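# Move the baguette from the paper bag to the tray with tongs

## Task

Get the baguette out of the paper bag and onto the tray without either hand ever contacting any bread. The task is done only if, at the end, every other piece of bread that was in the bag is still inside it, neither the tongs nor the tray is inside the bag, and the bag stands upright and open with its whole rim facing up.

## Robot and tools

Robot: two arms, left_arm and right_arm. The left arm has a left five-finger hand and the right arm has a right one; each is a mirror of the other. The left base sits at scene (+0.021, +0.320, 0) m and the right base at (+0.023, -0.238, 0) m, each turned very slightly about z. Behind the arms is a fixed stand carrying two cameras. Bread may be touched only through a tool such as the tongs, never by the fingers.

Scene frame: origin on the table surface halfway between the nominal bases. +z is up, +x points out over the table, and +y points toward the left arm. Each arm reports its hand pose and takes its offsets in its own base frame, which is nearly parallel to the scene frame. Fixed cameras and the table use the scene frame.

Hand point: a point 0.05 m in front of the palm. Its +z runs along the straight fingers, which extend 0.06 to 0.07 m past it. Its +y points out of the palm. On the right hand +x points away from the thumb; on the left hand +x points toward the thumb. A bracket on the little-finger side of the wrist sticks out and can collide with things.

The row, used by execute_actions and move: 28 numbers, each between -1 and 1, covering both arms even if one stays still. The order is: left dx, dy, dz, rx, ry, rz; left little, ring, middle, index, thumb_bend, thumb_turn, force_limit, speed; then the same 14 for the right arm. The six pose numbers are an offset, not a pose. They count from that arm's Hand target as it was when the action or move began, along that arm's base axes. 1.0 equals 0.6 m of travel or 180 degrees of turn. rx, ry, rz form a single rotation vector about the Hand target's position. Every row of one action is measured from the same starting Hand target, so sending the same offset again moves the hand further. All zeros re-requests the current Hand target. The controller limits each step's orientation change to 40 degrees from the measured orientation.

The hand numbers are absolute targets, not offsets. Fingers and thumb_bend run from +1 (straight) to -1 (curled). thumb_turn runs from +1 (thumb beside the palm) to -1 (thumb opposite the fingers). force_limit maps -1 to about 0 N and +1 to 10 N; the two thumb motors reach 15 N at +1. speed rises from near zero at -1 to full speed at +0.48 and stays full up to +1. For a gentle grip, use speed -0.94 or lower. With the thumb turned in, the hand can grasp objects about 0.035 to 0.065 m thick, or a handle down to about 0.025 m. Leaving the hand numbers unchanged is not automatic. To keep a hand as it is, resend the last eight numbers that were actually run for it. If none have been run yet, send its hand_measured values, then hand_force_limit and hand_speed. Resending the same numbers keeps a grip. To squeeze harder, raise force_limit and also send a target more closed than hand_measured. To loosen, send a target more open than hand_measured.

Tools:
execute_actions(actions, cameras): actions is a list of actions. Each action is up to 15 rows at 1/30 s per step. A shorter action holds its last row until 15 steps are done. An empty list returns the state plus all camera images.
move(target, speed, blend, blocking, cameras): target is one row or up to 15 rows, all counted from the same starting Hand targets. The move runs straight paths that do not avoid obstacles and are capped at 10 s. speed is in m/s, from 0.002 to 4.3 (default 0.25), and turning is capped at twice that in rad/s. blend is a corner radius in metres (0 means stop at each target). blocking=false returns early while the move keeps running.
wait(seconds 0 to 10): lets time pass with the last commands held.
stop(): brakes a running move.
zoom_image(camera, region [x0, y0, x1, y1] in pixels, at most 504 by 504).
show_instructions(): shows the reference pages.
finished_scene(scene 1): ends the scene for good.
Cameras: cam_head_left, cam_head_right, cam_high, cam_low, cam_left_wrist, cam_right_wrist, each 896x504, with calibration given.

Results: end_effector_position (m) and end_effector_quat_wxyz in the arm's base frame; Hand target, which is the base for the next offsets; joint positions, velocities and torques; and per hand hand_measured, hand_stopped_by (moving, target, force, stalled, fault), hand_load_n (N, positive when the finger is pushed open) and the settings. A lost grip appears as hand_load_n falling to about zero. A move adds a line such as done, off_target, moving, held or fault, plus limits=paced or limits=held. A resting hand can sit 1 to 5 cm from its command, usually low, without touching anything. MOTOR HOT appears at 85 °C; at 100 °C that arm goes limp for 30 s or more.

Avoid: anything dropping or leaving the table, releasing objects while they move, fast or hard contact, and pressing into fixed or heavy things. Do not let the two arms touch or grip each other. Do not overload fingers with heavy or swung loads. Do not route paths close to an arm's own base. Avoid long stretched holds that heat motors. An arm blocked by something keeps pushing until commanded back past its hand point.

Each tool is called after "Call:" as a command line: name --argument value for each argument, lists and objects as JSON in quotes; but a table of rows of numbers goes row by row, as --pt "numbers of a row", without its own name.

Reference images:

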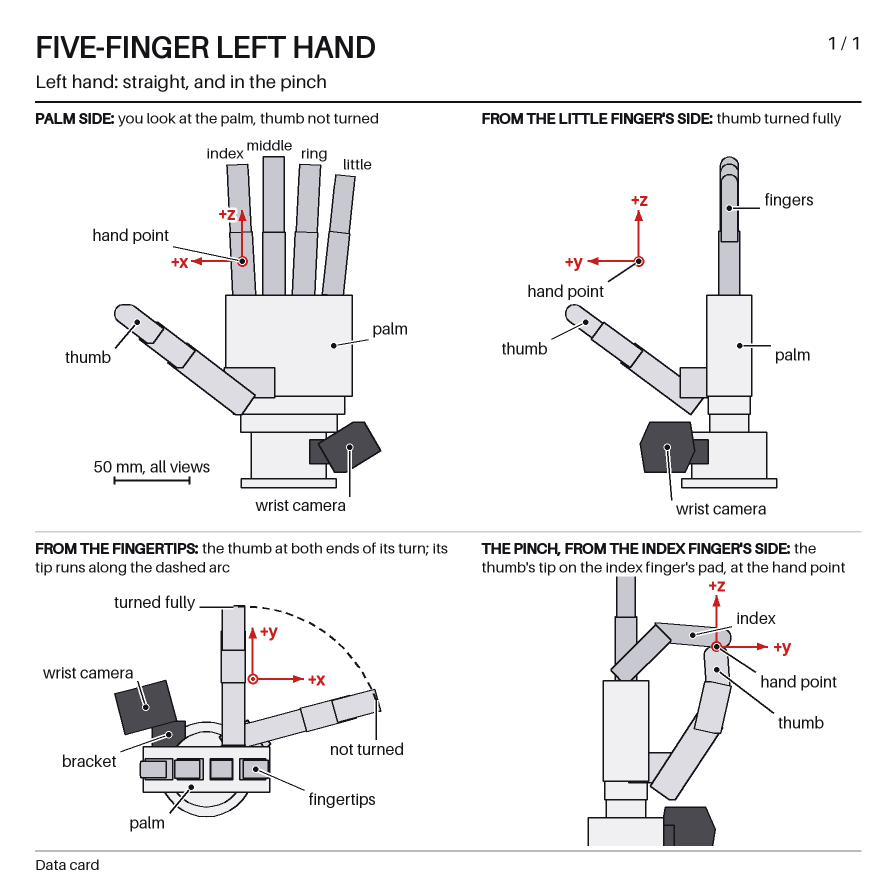

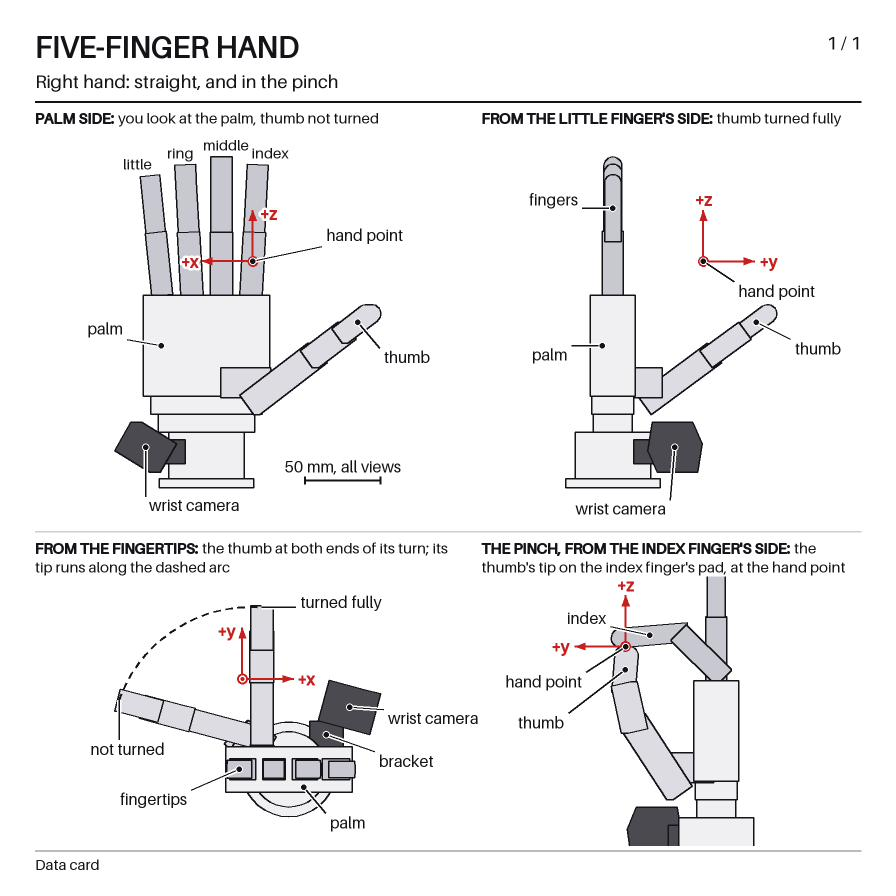

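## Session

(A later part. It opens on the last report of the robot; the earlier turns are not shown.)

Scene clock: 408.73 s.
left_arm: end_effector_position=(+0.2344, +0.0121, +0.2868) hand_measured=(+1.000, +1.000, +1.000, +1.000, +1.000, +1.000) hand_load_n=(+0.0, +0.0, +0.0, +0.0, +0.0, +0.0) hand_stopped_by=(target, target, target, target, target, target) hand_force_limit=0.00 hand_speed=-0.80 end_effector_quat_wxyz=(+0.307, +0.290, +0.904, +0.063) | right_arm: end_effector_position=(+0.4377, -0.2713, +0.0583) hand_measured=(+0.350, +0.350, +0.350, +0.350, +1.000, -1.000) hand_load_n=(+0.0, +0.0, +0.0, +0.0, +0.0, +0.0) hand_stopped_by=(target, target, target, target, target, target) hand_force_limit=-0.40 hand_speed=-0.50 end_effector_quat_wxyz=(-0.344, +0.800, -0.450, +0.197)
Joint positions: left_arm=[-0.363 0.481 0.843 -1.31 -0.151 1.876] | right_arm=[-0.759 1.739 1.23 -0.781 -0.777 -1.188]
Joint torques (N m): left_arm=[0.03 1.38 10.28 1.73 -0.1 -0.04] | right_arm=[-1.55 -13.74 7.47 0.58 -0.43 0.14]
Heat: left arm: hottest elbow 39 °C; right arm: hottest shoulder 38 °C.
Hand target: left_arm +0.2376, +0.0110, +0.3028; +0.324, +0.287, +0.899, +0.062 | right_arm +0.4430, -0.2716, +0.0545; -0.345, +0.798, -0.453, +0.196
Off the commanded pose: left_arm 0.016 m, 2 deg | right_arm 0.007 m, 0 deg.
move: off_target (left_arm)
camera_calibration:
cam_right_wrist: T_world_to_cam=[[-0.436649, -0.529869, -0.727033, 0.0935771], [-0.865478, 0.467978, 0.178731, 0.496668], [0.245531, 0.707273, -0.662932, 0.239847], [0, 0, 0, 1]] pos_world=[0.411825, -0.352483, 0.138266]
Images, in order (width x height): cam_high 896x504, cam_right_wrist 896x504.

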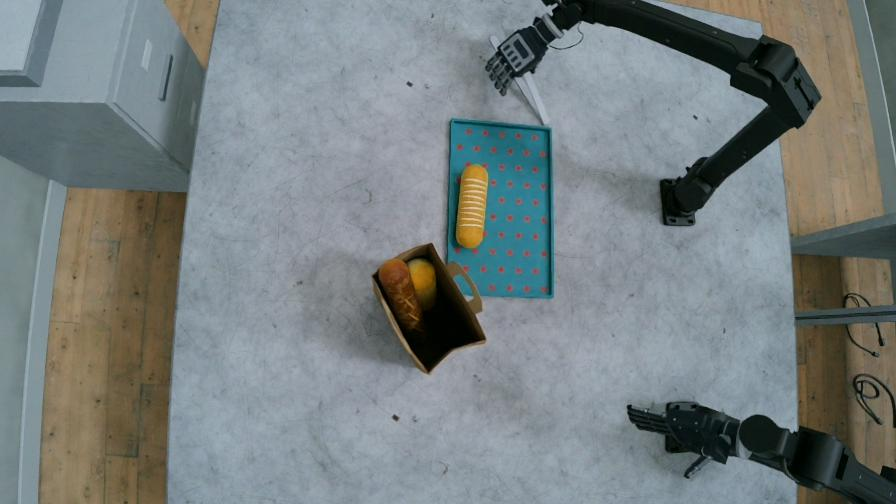

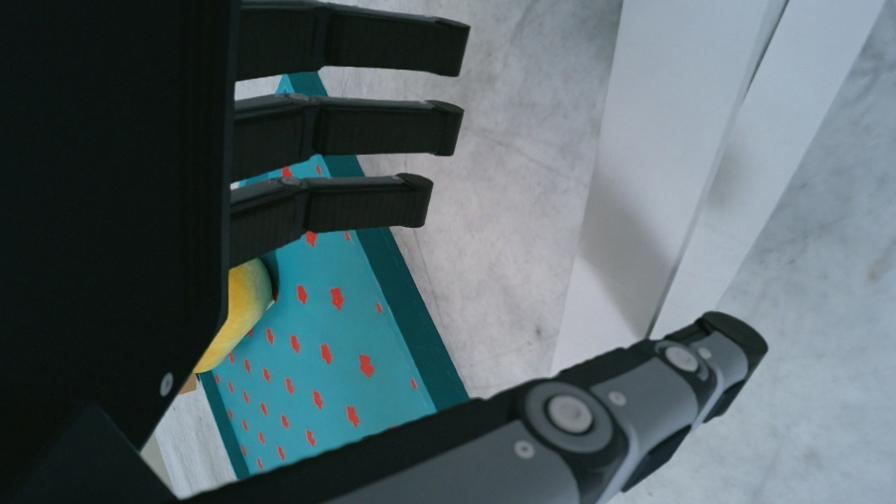

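Call:
move --target '[0,0,0,0,0,0,1,1,1,1,1,1,0,-0.8,0.05,0.028,-0.02,0,0,0,0.35,0.35,0.35,0.35,1,-1,-0.4,-0.5]' --cameras '["cam_right_wrist","cam_high"]' --speed 0.06

Call:
zoom_image --camera "cam_high" --region '[420, 0, 620, 130]'

Scene clock: 411.80 s.
left_arm: end_effector_position=(+0.2344, +0.0121, +0.2868) hand_measured=(+1.000, +1.000, +1.000, +1.000, +1.000, +1.000) hand_load_n=(+0.0, +0.0, +0.0, +0.0, +0.0, +0.0) hand_stopped_by=(target, target, target, target, target, target) hand_force_limit=0.00 hand_speed=-0.80 end_effector_quat_wxyz=(+0.307, +0.290, +0.904, +0.063) | right_arm: end_effector_position=(+0.4648, -0.2520, +0.0430) hand_measured=(+0.350, +0.350, +0.350, +0.350, +1.000, -1.000) hand_load_n=(+0.0, +0.0, +0.0, +0.0, +0.0, +0.0) hand_stopped_by=(target, target, target, target, target, target) hand_force_limit=-0.40 hand_speed=-0.50 end_effector_quat_wxyz=(-0.345, +0.800, -0.452, +0.193)
Joint positions: left_arm=[-0.363 0.481 0.843 -1.31 -0.151 1.876] | right_arm=[-0.695 1.774 1.23 -0.698 -0.758 -1.106]
Joint torques (N m): left_arm=[0.03 1.32 10.28 1.76 -0.11 -0.04] | right_arm=[-1.61 -14.15 8.1 0.62 -0.42 0.14]
Heat: left arm: hottest elbow 39 °C; right arm: hottest shoulder 38 °C.
Hand target: left_arm +0.2376, +0.0110, +0.3028; +0.324, +0.287, +0.899, +0.062 | right_arm +0.4731, -0.2548, +0.0425; -0.345, +0.798, -0.453, +0.196
Off the commanded pose: left_arm 0.016 m, 2 deg | right_arm 0.009 m, 0 deg.
move: off_target (left_arm)
camera_calibration:
cam_right_wrist: T_world_to_cam=[[-0.441537, -0.526141, -0.726788, 0.107727], [-0.86459, 0.466032, 0.187881, 0.512592], [0.239854, 0.71133, -0.660666, 0.213104], [0, 0, 0, 1]] pos_world=[0.439633, -0.333791, 0.122779]
Images, in order (width x height): cam_high 896x504, cam_right_wrist 896x504.

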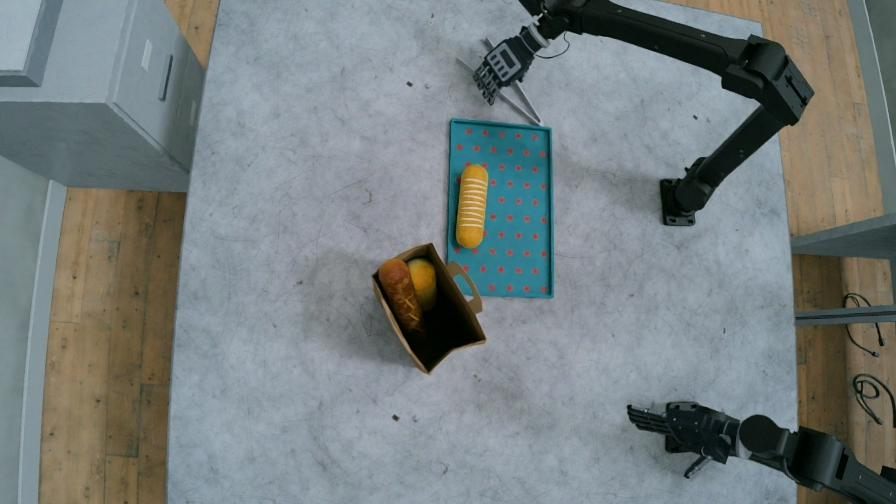

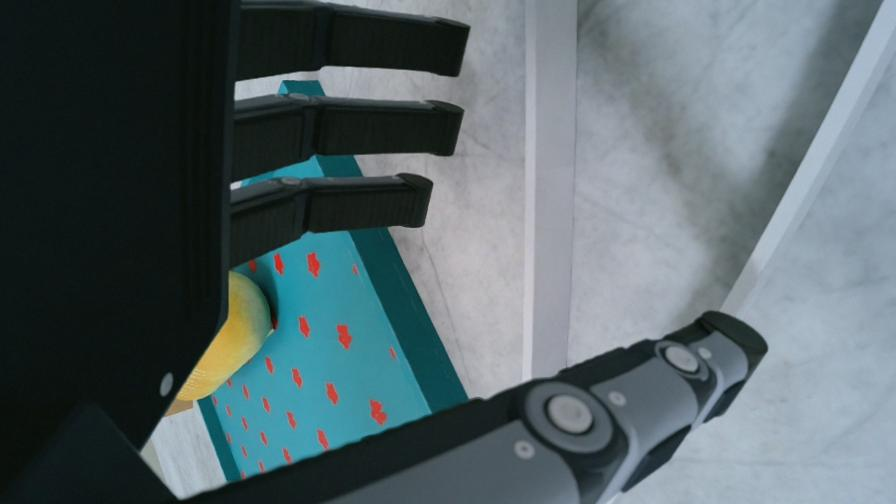

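Scaled by 2.520 from the camera's 896x504 image, which has a finer 1280x720 frame.

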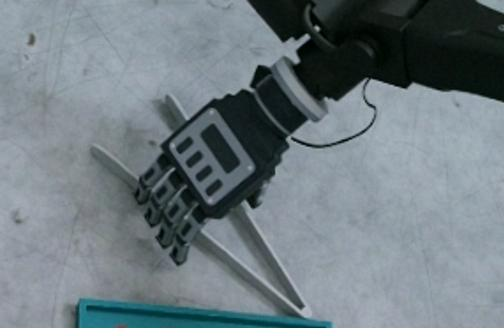

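Call:
move --pt "0 0 0 0 0 0 1 1 1 1 1 1 0 -0.8 0.0 0.0 0.07 0 0 0 0.3 0.3 0.25 0.35 1 -1 -0.4 -0.5" --pt "0 0 0 0 0 0 1 1 1 1 1 1 0 -0.8 -0.045 -0.03 0.07 0 0 0.058 0.3 0.3 0.25 0.35 1 -1 -0.4 -0.5" --pt "0 0 0 0 0 0 1 1 1 1 1 1 0 -0.8 -0.045 -0.03 0.0 0 0 0.058 0.3 0.3 0.25 0.35 1 -1 -0.4 -0.5" --cameras '["cam_right_wrist","cam_high"]' --speed 0.1

Call:
zoom_image --camera "cam_high" --region '[420, 0, 620, 130]'

Scene clock: 435.63 s.
left_arm: end_effector_position=(+0.2344, +0.0121, +0.2868) hand_measured=(+1.000, +1.000, +1.000, +1.000, +1.000, +1.000) hand_load_n=(+0.0, +0.0, +0.0, +0.0, +0.0, +0.0) hand_stopped_by=(target, target, target, target, target, target) hand_force_limit=0.00 hand_speed=-0.80 end_effector_quat_wxyz=(+0.307, +0.290, +0.904, +0.063) | right_arm: end_effector_position=(+0.4454, -0.2671, +0.0473) hand_measured=(+0.300, +0.300, +0.250, +0.350, +1.000, -1.000) hand_load_n=(+0.0, +0.0, +0.0, +0.0, +0.0, +0.0) hand_stopped_by=(target, target, target, target, target, target) hand_force_limit=-0.40 hand_speed=-0.50 end_effector_quat_wxyz=(-0.362, +0.835, -0.382, +0.159)
Joint positions: left_arm=[-0.363 0.481 0.843 -1.31 -0.151 1.876] | right_arm=[-0.738 1.834 1.341 -0.968 -0.807 -1.405]
Joint torques (N m): left_arm=[-0.09 1.32 10.29 1.77 -0.1 -0.04] | right_arm=[-2.73 -15.79 6.84 0.23 -0.65 -0.15]
Heat: left arm: hottest elbow 39 °C; right arm: hottest shoulder 38 °C.
Hand target: left_arm +0.2376, +0.0110, +0.3028; +0.324, +0.287, +0.899, +0.062 | right_arm +0.4459, -0.2729, +0.0423; -0.361, +0.836, -0.379, +0.164
Off the commanded pose: left_arm 0.016 m, 2 deg | right_arm 0.008 m, 1 deg.
move: off_target (left_arm)
camera_calibration:
cam_right_wrist: T_world_to_cam=[[-0.347881, -0.590229, -0.728429, 0.0356359], [-0.931113, 0.308321, 0.194852, 0.489163], [0.109583, 0.746034, -0.656829, 0.298319], [0, 0, 0, 1]] pos_world=[0.435173, -0.352343, 0.126588]
Images, in order (width x height): cam_high 896x504, cam_right_wrist 896x504.

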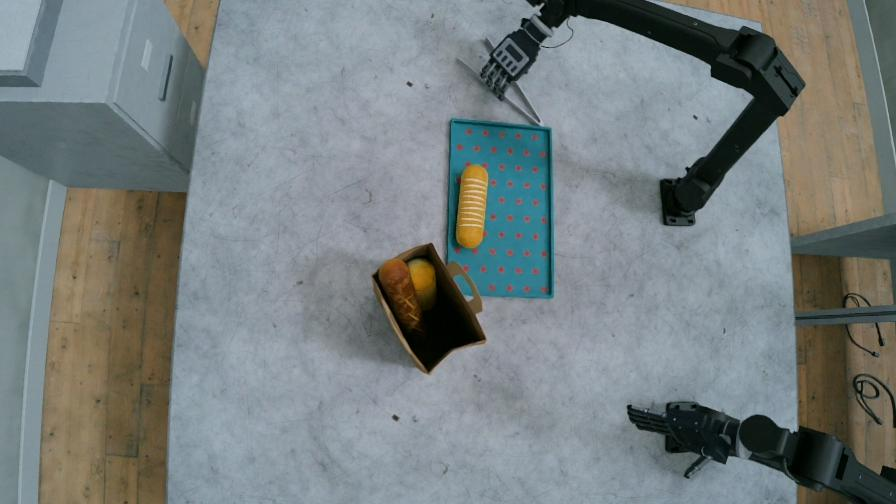

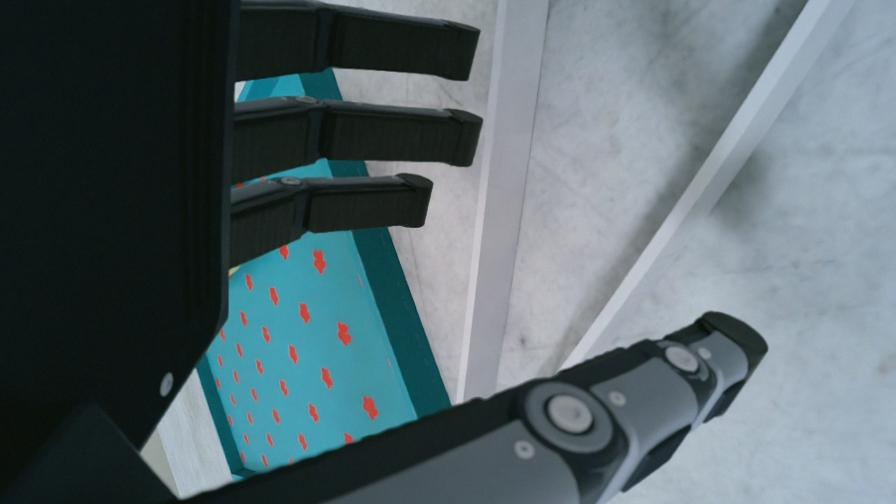

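Scaled by 2.520 from the camera's 896x504 image, which has a finer 1280x720 frame.

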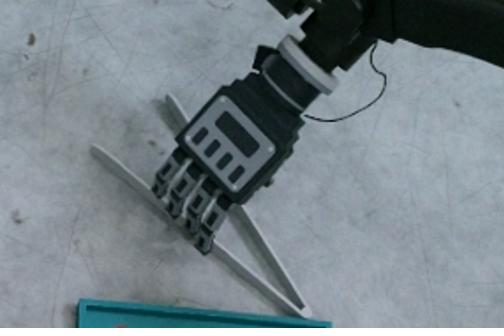

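Call:
move --pt "0 0 0 0 0 0 1 1 1 1 1 1 0 -0.8 0.006 0.005 0.0 0 0 0 0.45 0.45 0.4 0.45 1 -1 -0.4 -0.3" --pt "0 0 0 0 0 0 1 1 1 1 1 1 0 -0.8 0.006 0.005 -0.033 0 0 0 0.45 0.45 0.4 0.45 1 -1 -0.4 -0.3" --cameras '["cam_right_wrist","cam_high"]' --speed 0.05

Call:
zoom_image --camera "cam_high" --region '[420, 0, 620, 130]'

Scene clock: 444.33 s.
left_arm: end_effector_position=(+0.2344, +0.0121, +0.2868) hand_measured=(+1.000, +1.000, +1.000, +1.000, +1.000, +1.000) hand_load_n=(+0.0, +0.0, +0.0, +0.0, +0.0, +0.0) hand_stopped_by=(target, target, target, target, target, target) hand_force_limit=0.00 hand_speed=-0.80 end_effector_quat_wxyz=(+0.307, +0.290, +0.904, +0.063) | right_arm: end_effector_position=(+0.4476, -0.2687, +0.0290) hand_measured=(+0.450, +0.450, +0.400, +0.450, +1.000, -1.000) hand_load_n=(+0.0, +0.0, +0.0, +0.0, +0.0, +0.0) hand_stopped_by=(target, target, target, target, target, target) hand_force_limit=-0.40 hand_speed=-0.30 end_effector_quat_wxyz=(-0.361, +0.836, -0.380, +0.164)
Joint positions: left_arm=[-0.363 0.481 0.843 -1.31 -0.151 1.876] | right_arm=[-0.738 1.857 1.321 -0.914 -0.808 -1.405]
Joint torques (N m): left_arm=[0.09 1.38 10.29 1.74 -0.11 -0.04] | right_arm=[-2.02 -14.74 6.64 0.27 -0.55 -0.01]
Heat: left arm: hottest elbow 39 °C; right arm: hottest shoulder 38 °C.
Hand target: left_arm +0.2376, +0.0110, +0.3028; +0.324, +0.287, +0.899, +0.062 | right_arm +0.4494, -0.2698, +0.0226; -0.361, +0.836, -0.379, +0.164
Off the commanded pose: left_arm 0.016 m, 2 deg | right_arm 0.007 m, 0 deg.
move: off_target (left_arm)
camera_calibration:
cam_right_wrist: T_world_to_cam=[[-0.34136, -0.595074, -0.727572, 0.0178205], [-0.932828, 0.309475, 0.184545, 0.496667], [0.115347, 0.741696, -0.660744, 0.283719], [0, 0, 0, 1]] pos_world=[0.436662, -0.353535, 0.108774]
Images, in order (width x height): cam_high 896x504, cam_right_wrist 896x504.

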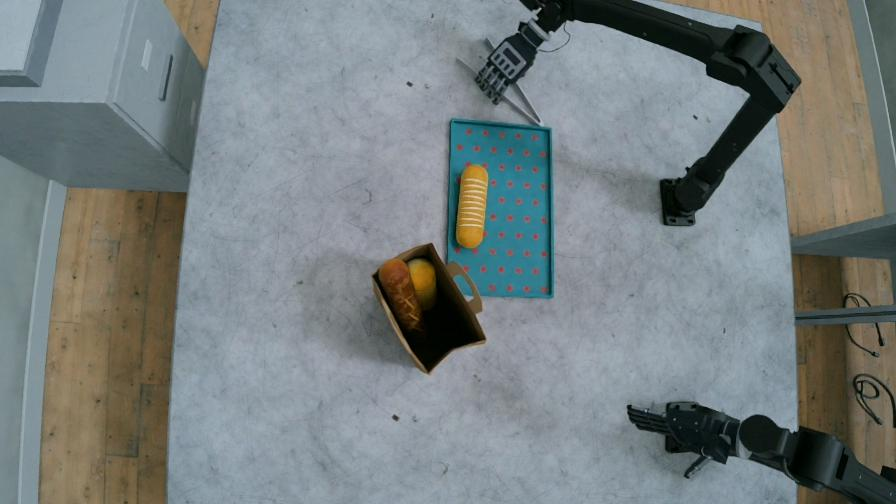

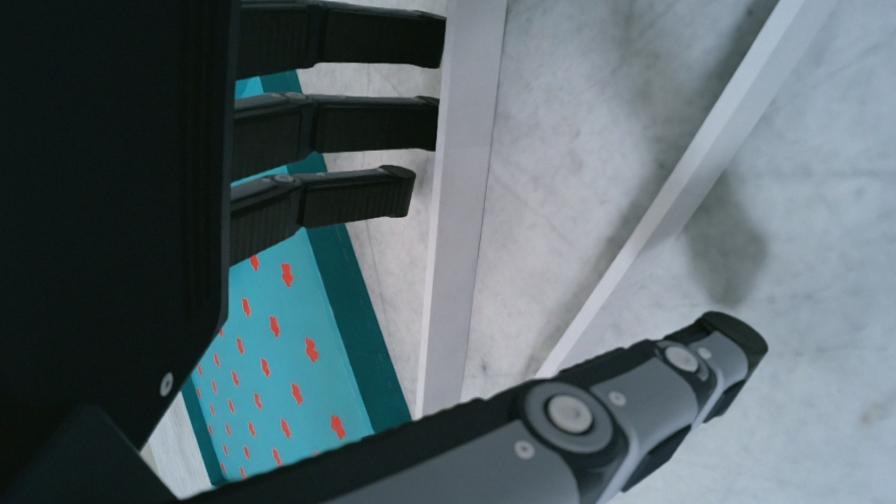

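Scaled by 2.520 from the camera's 896x504 image, which has a finer 1280x720 frame.

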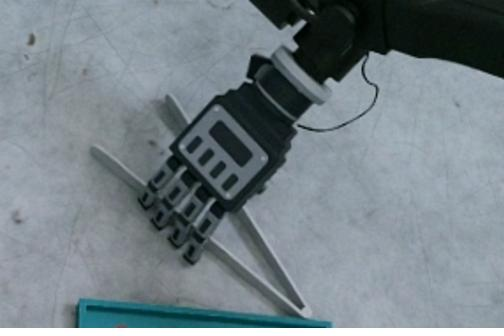

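Call:
move --pt "0 0 0 0 0 0 1 1 1 1 1 1 0 -0.8 0.004 0.003 -0.012 0 0 0 0.45 0.45 0.4 0.45 0.85 -1 -0.4 -0.3" --cameras '["cam_right_wrist"]' --speed 0.05

Scene clock: 446.87 s.
left_arm: end_effector_position=(+0.2344, +0.0121, +0.2868) hand_measured=(+1.000, +1.000, +1.000, +1.000, +1.000, +1.000) hand_load_n=(+0.0, +0.0, +0.0, +0.5, +0.0, +0.0) hand_stopped_by=(target, target, target, target, target, target) hand_force_limit=0.00 hand_speed=-0.80 end_effector_quat_wxyz=(+0.307, +0.290, +0.904, +0.063) | right_arm: end_effector_position=(+0.4498, -0.2702, +0.0283) hand_measured=(+0.450, +0.450, +0.400, +0.450, +0.850, -1.000) hand_load_n=(+0.0, +0.0, -1.0, +0.0, +0.0, +0.0) hand_stopped_by=(target, target, target, target, target, target) hand_force_limit=-0.40 hand_speed=-0.30 end_effector_quat_wxyz=(-0.360, +0.836, -0.377, +0.169)
Joint positions: left_arm=[-0.363 0.481 0.843 -1.31 -0.151 1.876] | right_arm=[-0.738 1.857 1.319 -0.9 -0.811 -1.405]
Joint torques (N m): left_arm=[0.09 1.32 10.26 1.73 -0.1 -0.04] | right_arm=[-1.61 -14.39 6.28 0.55 -0.46 0.07]
Heat: left arm: hottest elbow 39 °C; right arm: hottest shoulder 38 °C.
Hand target: left_arm +0.2376, +0.0110, +0.3028; +0.324, +0.287, +0.899, +0.062 | right_arm +0.4519, -0.2680, +0.0155; -0.361, +0.836, -0.379, +0.164
Off the commanded pose: left_arm 0.016 m, 2 deg | right_arm 0.013 m, 1 deg.
move: off_target (left_arm, right_arm)
camera_calibration:
cam_right_wrist: T_world_to_cam=[[-0.333718, -0.599688, -0.727328, 0.012536], [-0.934745, 0.310364, 0.17299, 0.500719], [0.121997, 0.737596, -0.66413, 0.280154], [0, 0, 0, 1]] pos_world=[0.43805, -0.354528, 0.108557]
Images, in order (width x height): cam_right_wrist 896x504.

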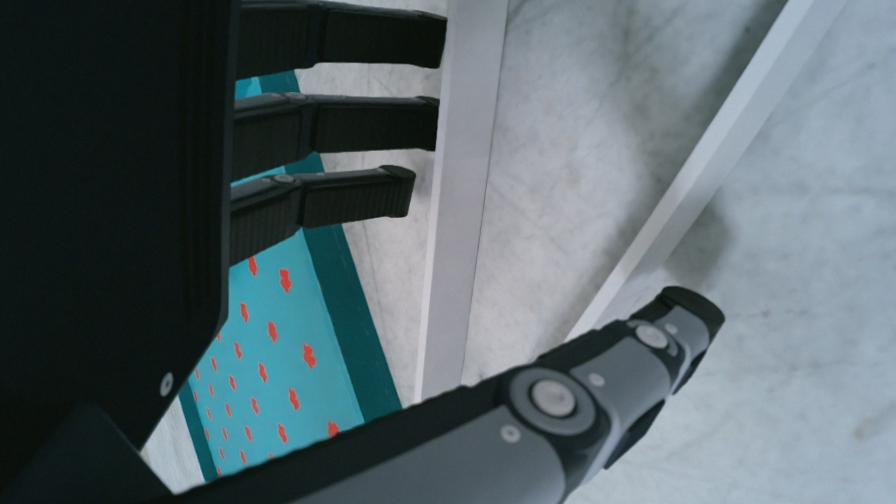

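Call:
move --pt "0 0 0 0 0 0 1 1 1 1 1 1 0 -0.8 0.0 0.0 0.04 0 0 0 0.45 0.45 0.4 0.45 0.85 -1 -0.4 -0.3" --pt "0 0 0 0 0 0 1 1 1 1 1 1 0 -0.8 0.0 0.0 0.04 0.019 -0.0218 0 1 0.45 1 0.45 1 -1 -0.4 0.0" --cameras '["cam_right_wrist"]' --speed 0.06

Scene clock: 461.30 s.
left_arm: end_effector_position=(+0.2344, +0.0121, +0.2868) hand_measured=(+1.000, +1.000, +1.000, +1.000, +1.000, +1.000) hand_load_n=(+0.0, +0.5, +0.0, +0.0, +0.0, +0.0) hand_stopped_by=(target, target, target, target, target, target) hand_force_limit=0.00 hand_speed=-0.80 end_effector_quat_wxyz=(+0.307, +0.290, +0.904, +0.063) | right_arm: end_effector_position=(+0.4507, -0.2617, +0.0384) hand_measured=(+1.000, +0.450, +1.000, +0.450, +1.000, -1.000) hand_load_n=(-0.5, +0.0, +0.0, +0.0, +0.0, +0.0) hand_stopped_by=(target, target, target, target, target, target) hand_force_limit=-0.40 hand_speed=0.00 end_effector_quat_wxyz=(-0.401, +0.818, -0.375, +0.174)
Joint positions: left_arm=[-0.363 0.481 0.843 -1.31 -0.151 1.876] | right_arm=[-0.754 1.857 1.319 -0.925 -0.899 -1.411]
Joint torques (N m): left_arm=[0.15 1.44 10.28 1.77 -0.1 -0.04] | right_arm=[-2.67 -16.09 7.12 -0.17 -0.69 -0.16]
Heat: left arm: hottest elbow 39 °C; right arm: hottest shoulder 38 °C.
Hand target: left_arm +0.2376, +0.0110, +0.3028; +0.324, +0.287, +0.899, +0.062 | right_arm +0.4520, -0.2680, +0.0394; -0.399, +0.819, -0.371, +0.181
Off the commanded pose: left_arm 0.016 m, 2 deg | right_arm 0.007 m, 1 deg.
move: off_target (left_arm)
camera_calibration:
cam_right_wrist: T_world_to_cam=[[-0.29969, -0.541183, -0.785689, 0.0274937], [-0.942025, 0.29813, 0.153971, 0.498014], [0.150911, 0.786282, -0.599154, 0.277535], [0, 0, 0, 1]] pos_world=[0.435499, -0.351815, 0.111208]
Images, in order (width x height): cam_right_wrist 896x504.

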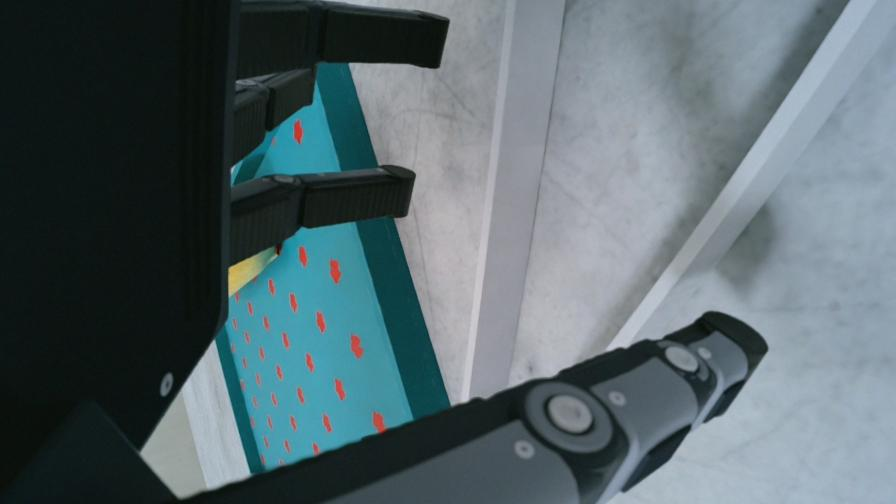

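Call:
move --pt "0 0 0 0 0 0 1 1 1 1 1 1 0 -0.8 -0.007 -0.006 -0.036 0 0 0 1 0.45 1 0.45 1 -1 -0.4 0.0" --cameras '["cam_right_wrist"]' --speed 0.06

Scene clock: 466.97 s.
left_arm: end_effector_position=(+0.2344, +0.0121, +0.2868) hand_measured=(+1.000, +1.000, +1.000, +1.000, +1.000, +1.000) hand_load_n=(+0.0, +0.0, +0.0, +0.0, +0.0, +0.0) hand_stopped_by=(target, target, target, target, target, target) hand_force_limit=0.00 hand_speed=-0.80 end_effector_quat_wxyz=(+0.307, +0.290, +0.904, +0.063) | right_arm: end_effector_position=(+0.4480, -0.2661, +0.0238) hand_measured=(+1.000, +0.450, +1.000, +0.450, +1.000, -1.000) hand_load_n=(+0.0, +0.0, +0.0, +0.0, +0.0, +0.0) hand_stopped_by=(target, target, target, target, target, target) hand_force_limit=-0.40 hand_speed=0.00 end_effector_quat_wxyz=(-0.400, +0.818, -0.374, +0.176)
Joint positions: left_arm=[-0.363 0.481 0.843 -1.31 -0.151 1.876] | right_arm=[-0.763 1.878 1.306 -0.897 -0.9 -1.427]
Joint torques (N m): left_arm=[-0.03 1.38 10.28 1.74 -0.1 -0.04] | right_arm=[-2.78 -15.27 6.46 0.16 -0.71 -0.16]
Heat: left arm: hottest elbow 39 °C; right arm: hottest shoulder 38 °C.
Hand target: left_arm +0.2376, +0.0110, +0.3028; +0.324, +0.287, +0.899, +0.062 | right_arm +0.4478, -0.2717, +0.0178; -0.399, +0.819, -0.371, +0.181
Off the commanded pose: left_arm 0.016 m, 2 deg | right_arm 0.008 m, 1 deg.
move: off_target (left_arm)
camera_calibration:
cam_right_wrist: T_world_to_cam=[[-0.295477, -0.545442, -0.784338, 0.0096898], [-0.942938, 0.298414, 0.147703, 0.499726], [0.153494, 0.783225, -0.602493, 0.270892], [0, 0, 0, 1]] pos_world=[0.432493, -0.35601, 0.0969998]
Images, in order (width x height): cam_right_wrist 896x504.

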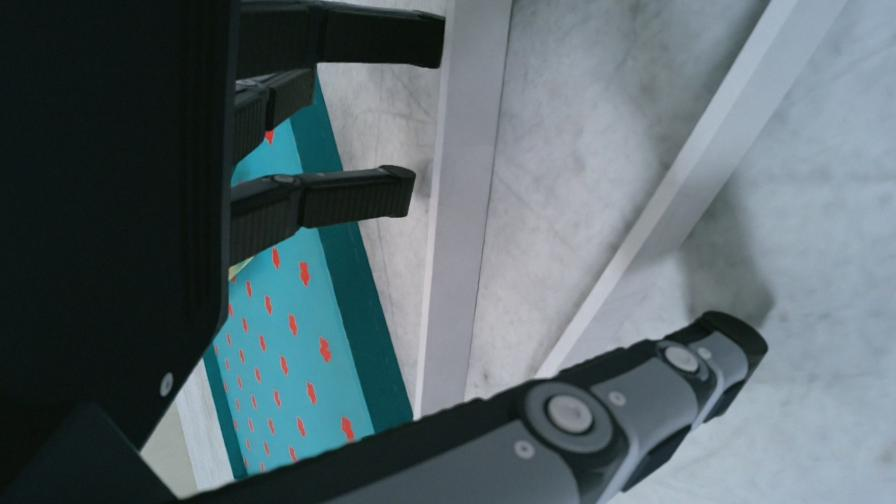

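Call:
move --pt "0 0 0 0 0 0 1 1 1 1 1 1 0 -0.8 0.0 0.0 -0.008 0 0 0 1 0.45 1 0.45 0.8 -1 -0.7 -0.6" --cameras '["cam_right_wrist"]' --speed 0.06

Scene clock: 469.83 s.
left_arm: end_effector_position=(+0.2344, +0.0121, +0.2868) hand_measured=(+1.000, +1.000, +1.000, +1.000, +1.000, +1.000) hand_load_n=(+0.0, +0.0, +0.0, +0.0, +0.0, +0.0) hand_stopped_by=(target, target, target, target, target, target) hand_force_limit=0.00 hand_speed=-0.80 end_effector_quat_wxyz=(+0.307, +0.290, +0.904, +0.063) | right_arm: end_effector_position=(+0.4497, -0.2677, +0.0219) hand_measured=(+1.000, +0.450, +1.000, +0.450, +0.800, -1.000) hand_load_n=(+0.0, +0.0, +0.0, +0.0, +0.0, -0.5) hand_stopped_by=(target, target, target, target, target, target) hand_force_limit=-0.70 hand_speed=-0.60 end_effector_quat_wxyz=(-0.398, +0.819, -0.372, +0.180)
Joint positions: left_arm=[-0.363 0.481 0.843 -1.31 -0.151 1.876] | right_arm=[-0.763 1.881 1.306 -0.886 -0.9 -1.428]
Joint torques (N m): left_arm=[0.03 1.38 10.29 1.74 -0.1 -0.05] | right_arm=[-2.67 -14.1 6.11 0.14 -0.7 -0.15]
Heat: left arm: hottest elbow 39 °C; right arm: hottest shoulder 38 °C.
Hand target: left_arm +0.2376, +0.0110, +0.3028; +0.324, +0.287, +0.899, +0.062 | right_arm +0.4477, -0.2717, +0.0130; -0.399, +0.819, -0.371, +0.181
Off the commanded pose: left_arm 0.016 m, 2 deg | right_arm 0.010 m, 0 deg.
move: off_target (left_arm)
camera_calibration:
cam_right_wrist: T_world_to_cam=[[-0.290762, -0.549866, -0.78301, 0.00450945], [-0.9439, 0.298756, 0.140706, 0.502608], [0.15656, 0.779995, -0.605885, 0.268498], [0, 0, 0, 1]] pos_world=[0.433687, -0.357105, 0.0954901]
Images, in order (width x height): cam_right_wrist 896x504.

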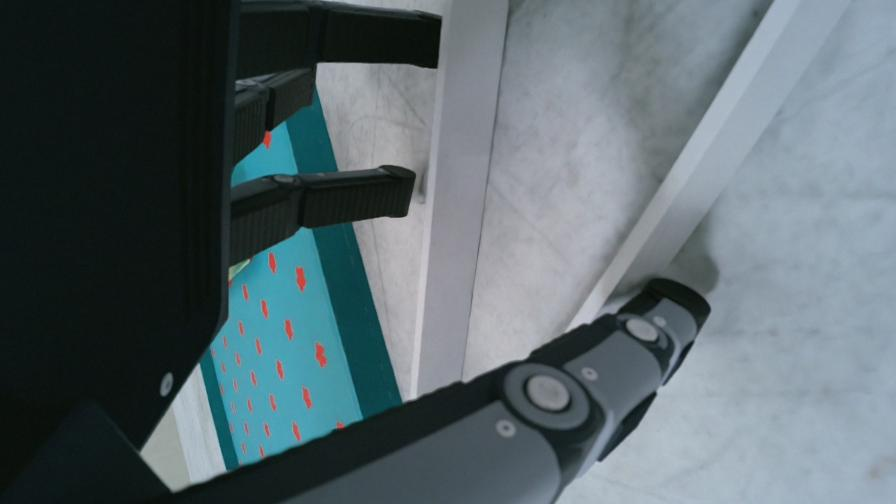

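Call:
move --pt "0 0 0 0 0 0 1 1 1 1 1 1 0 -0.8 0.0 0.0 0.0 0 0 0 1 0.2 1 0.2 0.6 -1 -0.7 -0.8" --cameras '["cam_right_wrist","cam_high"]' --speed 0.06

Call:
zoom_image --camera "cam_high" --region '[420, 0, 620, 130]'

Scene clock: 473.23 s.
left_arm: end_effector_position=(+0.2344, +0.0121, +0.2868) hand_measured=(+1.000, +1.000, +1.000, +1.000, +1.000, +1.000) hand_load_n=(+0.5, +0.0, +0.0, +0.0, +0.0, +0.0) hand_stopped_by=(target, target, target, target, target, target) hand_force_limit=0.00 hand_speed=-0.80 end_effector_quat_wxyz=(+0.307, +0.290, +0.904, +0.063) | right_arm: end_effector_position=(+0.4496, -0.2677, +0.0216) hand_measured=(+1.000, +0.200, +1.000, +0.200, +0.600, -1.000) hand_load_n=(+0.0, +1.0, +0.0, +0.0, +1.0, +0.0) hand_stopped_by=(target, target, target, target, target, target) hand_force_limit=-0.70 hand_speed=-0.80 end_effector_quat_wxyz=(-0.399, +0.819, -0.371, +0.180)
Joint positions: left_arm=[-0.363 0.481 0.843 -1.31 -0.151 1.876] | right_arm=[-0.764 1.881 1.306 -0.885 -0.901 -1.431]
Joint torques (N m): left_arm=[0.03 1.38 10.28 1.73 -0.1 -0.05] | right_arm=[-2.78 -15.15 6.15 0.16 -0.65 -0.14]
Heat: left arm: hottest elbow 39 °C; right arm: hottest shoulder 38 °C.
Hand target: left_arm +0.2376, +0.0110, +0.3028; +0.324, +0.287, +0.899, +0.062 | right_arm +0.4477, -0.2716, +0.0130; -0.399, +0.819, -0.371, +0.181
Off the commanded pose: left_arm 0.016 m, 2 deg | right_arm 0.010 m, 0 deg.
move: off_target (left_arm)
camera_calibration:
cam_right_wrist: T_world_to_cam=[[-0.288302, -0.550457, -0.783504, 0.00303982], [-0.944623, 0.297443, 0.138618, 0.502692], [0.156744, 0.78008, -0.605728, 0.268252], [0, 0, 0, 1]] pos_world=[0.433684, -0.357106, 0.0951868]
Images, in order (width x height): cam_high 896x504, cam_right_wrist 896x504.

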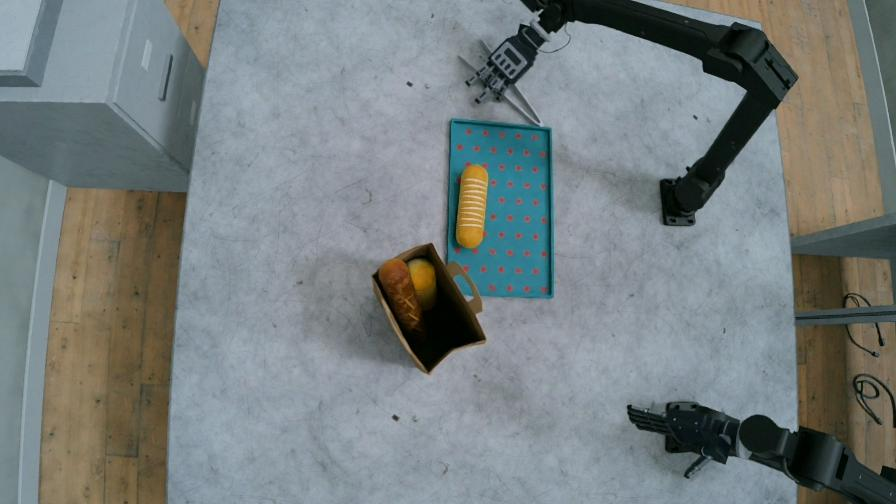

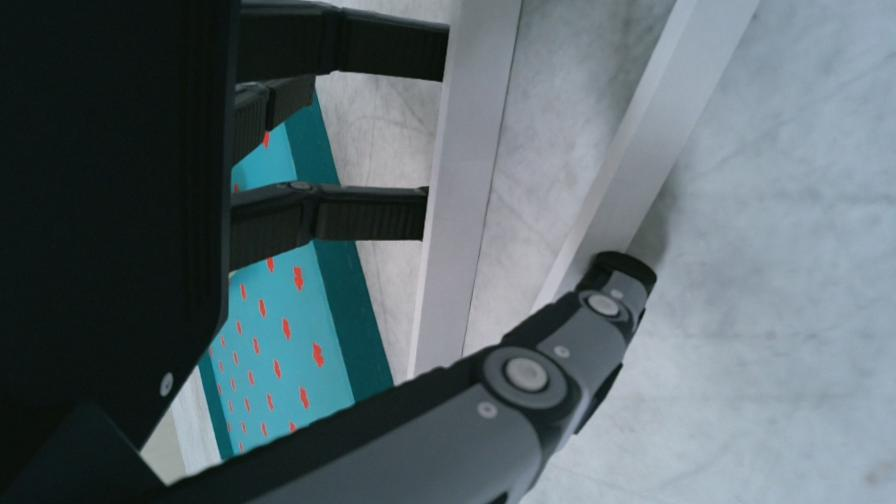

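Scaled by 2.520 from the camera's 896x504 image, which has a finer 1280x720 frame.

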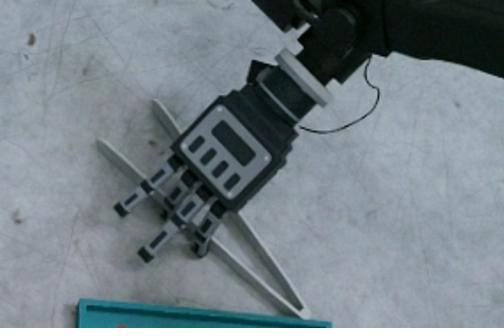

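Call:
move --pt "0 0 0 0 0 0 1 1 1 1 1 1 0 -0.8 0.0 0.0 0.0 0 0 0 1 0.19 1 0.05 0.58 -1 -0.7 -0.85" --cameras '["cam_right_wrist"]' --speed 0.06

Scene clock: 475.83 s.
left_arm: end_effector_position=(+0.2344, +0.0121, +0.2868) hand_measured=(+1.000, +1.000, +1.000, +1.000, +1.000, +1.000) hand_load_n=(+0.5, +0.0, +0.0, +0.0, +0.0, +0.0) hand_stopped_by=(target, target, target, target, target, target) hand_force_limit=0.00 hand_speed=-0.80 end_effector_quat_wxyz=(+0.307, +0.290, +0.904, +0.063) | right_arm: end_effector_position=(+0.4497, -0.2677, +0.0216) hand_measured=(+1.000, +0.190, +1.000, +0.090, +0.582, -1.000) hand_load_n=(+0.0, +0.0, +0.0, +1.5, +1.5, -0.5) hand_stopped_by=(target, target, target, force, target, target) hand_force_limit=-0.70 hand_speed=-0.85 end_effector_quat_wxyz=(-0.399, +0.819, -0.371, +0.181)
Joint positions: left_arm=[-0.363 0.481 0.843 -1.31 -0.151 1.876] | right_arm=[-0.764 1.881 1.306 -0.885 -0.902 -1.431]
Joint torques (N m): left_arm=[0.09 1.32 10.3 1.73 -0.1 -0.04] | right_arm=[-2.84 -14.86 6.19 0.14 -0.64 -0.12]
Heat: left arm: hottest elbow 39 °C; right arm: hottest shoulder 38 °C.
Hand target: left_arm +0.2376, +0.0110, +0.3028; +0.324, +0.287, +0.899, +0.062 | right_arm +0.4478, -0.2716, +0.0130; -0.399, +0.819, -0.371, +0.181
Off the commanded pose: left_arm 0.016 m, 2 deg | right_arm 0.010 m, 0 deg.
move: off_target (left_arm)
camera_calibration:
cam_right_wrist: T_world_to_cam=[[-0.287628, -0.550678, -0.783597, 0.00272798], [-0.944795, 0.297218, 0.137925, 0.502863], [0.156947, 0.78001, -0.605766, 0.268264], [0, 0, 0, 1]] pos_world=[0.433783, -0.357207, 0.0952858]
Images, in order (width x height): cam_right_wrist 896x504.

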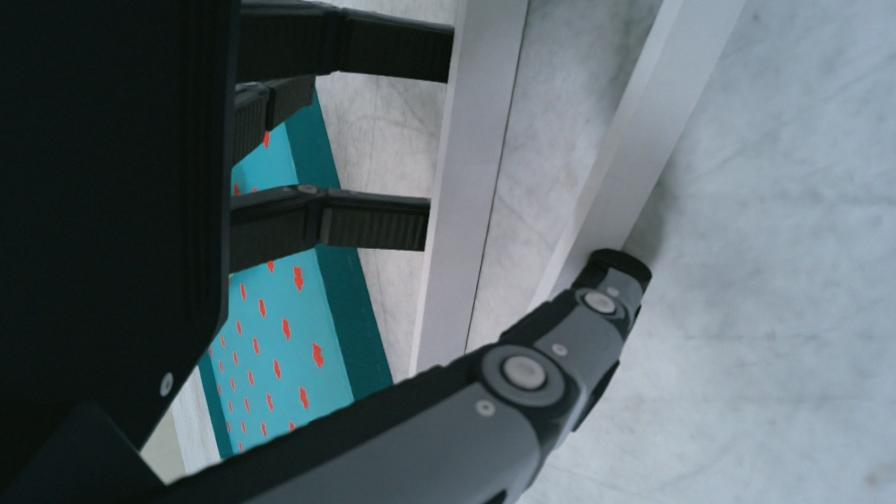

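Call:
move --pt "0 0 0 0 0 0 1 1 1 1 1 1 0 -0.8 0.0 0.0 0.0 0 0 0 1 0.10 1 0.09 0.55 -1 -0.8 -0.88" --cameras '["cam_high"]' --speed 0.06

Call:
zoom_image --camera "cam_high" --region '[420, 0, 620, 130]'

Scene clock: 478.23 s.
left_arm: end_effector_position=(+0.2344, +0.0121, +0.2868) hand_measured=(+1.000, +1.000, +1.000, +1.000, +1.000, +1.000) hand_load_n=(+0.0, +0.0, +0.0, +0.5, +0.0, +0.0) hand_stopped_by=(target, target, target, target, target, target) hand_force_limit=0.00 hand_speed=-0.80 end_effector_quat_wxyz=(+0.307, +0.290, +0.904, +0.063) | right_arm: end_effector_position=(+0.4498, -0.2678, +0.0216) hand_measured=(+1.000, +0.148, +1.000, +0.090, +0.572, -1.000) hand_load_n=(+0.0, +1.5, +0.0, +0.0, +1.0, +0.0) hand_stopped_by=(target, force, target, force, force, target) hand_force_limit=-0.80 hand_speed=-0.88 end_effector_quat_wxyz=(-0.399, +0.819, -0.370, +0.181)
Joint positions: left_arm=[-0.363 0.481 0.843 -1.31 -0.151 1.876] | right_arm=[-0.764 1.881 1.306 -0.884 -0.902 -1.432]
Joint torques (N m): left_arm=[0.09 1.38 10.29 1.73 -0.1 -0.04] | right_arm=[-2.78 -15.21 6.15 0.09 -0.64 -0.12]
Heat: left arm: hottest elbow 39 °C; right arm: hottest shoulder 38 °C.
Hand target: left_arm +0.2376, +0.0110, +0.3028; +0.324, +0.287, +0.899, +0.062 | right_arm +0.4478, -0.2716, +0.0131; -0.399, +0.819, -0.371, +0.181
Off the commanded pose: left_arm 0.016 m, 2 deg | right_arm 0.010 m, 0 deg.
move: off_target (left_arm)
Images, in order (width x height): cam_high 896x504.

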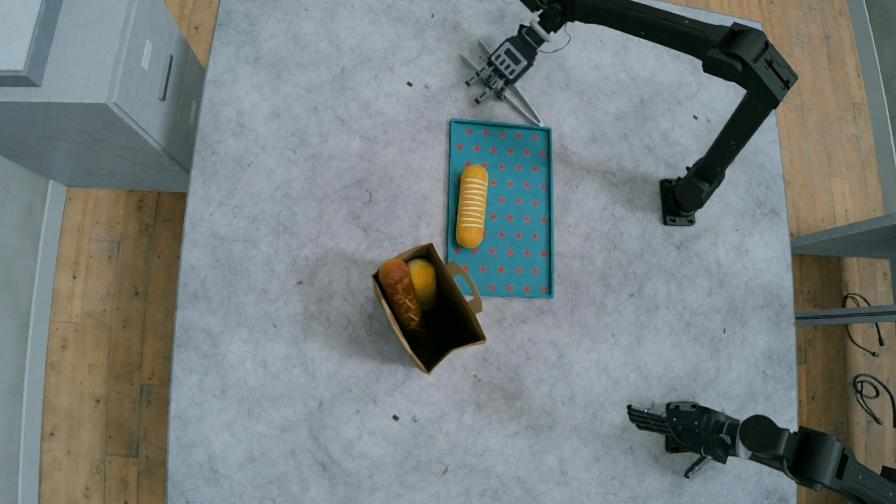

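Scaled by 2.520 from the camera's 896x504 image, which has a finer 1280x720 frame.

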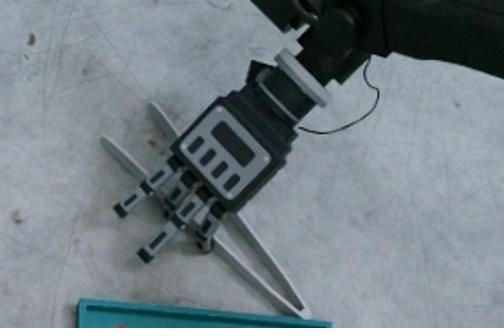

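Call:
move --pt "0 0 0 0 0 0 1 1 1 1 1 1 0 -0.8 0.0 0.0 0.0 0 0 0 1 0.148 1 0.0 0.572 -1 -0.8 -0.9" --cameras '[]' --speed 0.06

Call:
move --pt "0 0 0 0 0 0 1 1 1 1 1 1 0 -0.8 0.0 0.0 0.0 0 0 0 1 0.148 1 0.0 0.5 -1 -0.5 -0.9" --cameras '["cam_right_wrist"]' --speed 0.06

Scene clock: 483.23 s.
left_arm: end_effector_position=(+0.2344, +0.0121, +0.2868) hand_measured=(+1.000, +1.000, +1.000, +1.000, +1.000, +1.000) hand_load_n=(+0.0, +0.0, +0.0, +0.0, +0.0, +0.0) hand_stopped_by=(target, target, target, target, target, target) hand_force_limit=0.00 hand_speed=-0.80 end_effector_quat_wxyz=(+0.307, +0.290, +0.904, +0.063) | right_arm: end_effector_position=(+0.4498, -0.2678, +0.0216) hand_measured=(+1.000, +0.148, +1.000, +0.082, +0.572, -1.000) hand_load_n=(+0.0, +0.5, +0.0, +1.0, +1.5, +0.5) hand_stopped_by=(target, target, target, force, target, target) hand_force_limit=-0.80 hand_speed=-0.90 end_effector_quat_wxyz=(-0.399, +0.819, -0.370, +0.181)
Joint positions: left_arm=[-0.363 0.481 0.843 -1.31 -0.151 1.876] | right_arm=[-0.764 1.881 1.306 -0.884 -0.902 -1.432]
Joint torques (N m): left_arm=[0.03 1.32 10.26 1.74 -0.1 -0.04] | right_arm=[-2.78 -15.03 6.17 0.09 -0.64 -0.12]
Heat: left arm: hottest elbow 39 °C; right arm: hottest shoulder 38 °C.
Hand target: left_arm +0.2376, +0.0110, +0.3028; +0.324, +0.287, +0.899, +0.062 | right_arm +0.4478, -0.2716, +0.0131; -0.399, +0.819, -0.371, +0.181
Off the commanded pose: left_arm 0.016 m, 2 deg | right_arm 0.010 m, 0 deg.
move: off_target (left_arm)
No camera images: "cameras" was empty.

Scene clock: 484.00 s.
left_arm: end_effector_position=(+0.2344, +0.0121, +0.2868) hand_measured=(+1.000, +1.000, +1.000, +1.000, +1.000, +1.000) hand_load_n=(+0.0, +0.0, +0.0, +0.0, +0.0, +0.0) hand_stopped_by=(target, target, target, target, target, target) hand_force_limit=0.00 hand_speed=-0.80 end_effector_quat_wxyz=(+0.307, +0.290, +0.904, +0.063) | right_arm: end_effector_position=(+0.4498, -0.2679, +0.0216) hand_measured=(+1.000, +0.148, +1.000, +0.082, +0.502, -1.000) hand_load_n=(+0.0, +0.5, +0.0, +1.5, +2.0, -1.0) hand_stopped_by=(target, target, target, force, target, target) hand_force_limit=-0.50 hand_speed=-0.90 end_effector_quat_wxyz=(-0.399, +0.819, -0.370, +0.181)
Joint positions: left_arm=[-0.363 0.481 0.843 -1.31 -0.151 1.876] | right_arm=[-0.764 1.881 1.306 -0.884 -0.902 -1.432]
Joint torques (N m): left_arm=[-0.03 1.44 10.26 1.73 -0.11 -0.05] | right_arm=[-2.73 -15.15 6.16 0.12 -0.64 -0.11]
Heat: left arm: hottest elbow 39 °C; right arm: hottest shoulder 38 °C.
Hand target: left_arm +0.2376, +0.0110, +0.3028; +0.324, +0.287, +0.899, +0.062 | right_arm +0.4478, -0.2716, +0.0131; -0.399, +0.819, -0.371, +0.181
Off the commanded pose: left_arm 0.016 m, 2 deg | right_arm 0.010 m, 0 deg.
move: off_target (left_arm)
camera_calibration:
cam_right_wrist: T_world_to_cam=[[-0.286543, -0.55161, -0.783339, 0.00192702], [-0.945128, 0.296675, 0.136813, 0.503012], [0.15693, 0.779558, -0.606352, 0.26815], [0, 0, 0, 1]] pos_world=[0.433882, -0.357207, 0.0952842]
Images, in order (width x height): cam_right_wrist 896x504.

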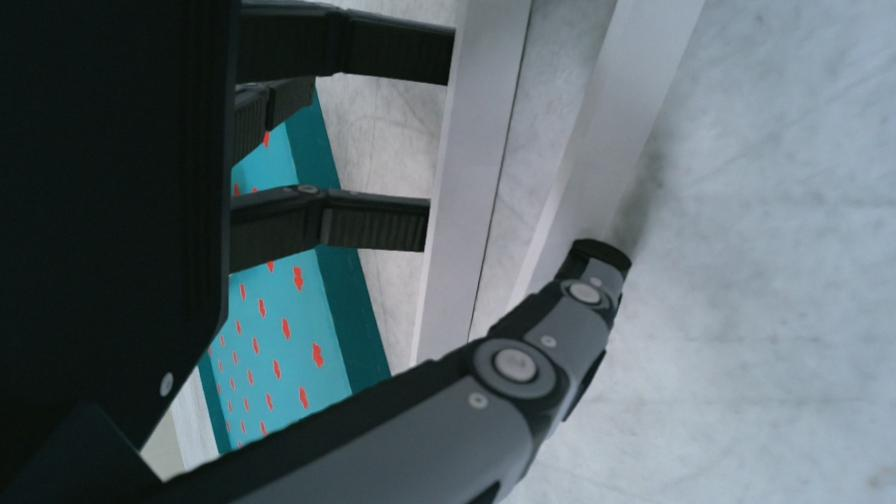

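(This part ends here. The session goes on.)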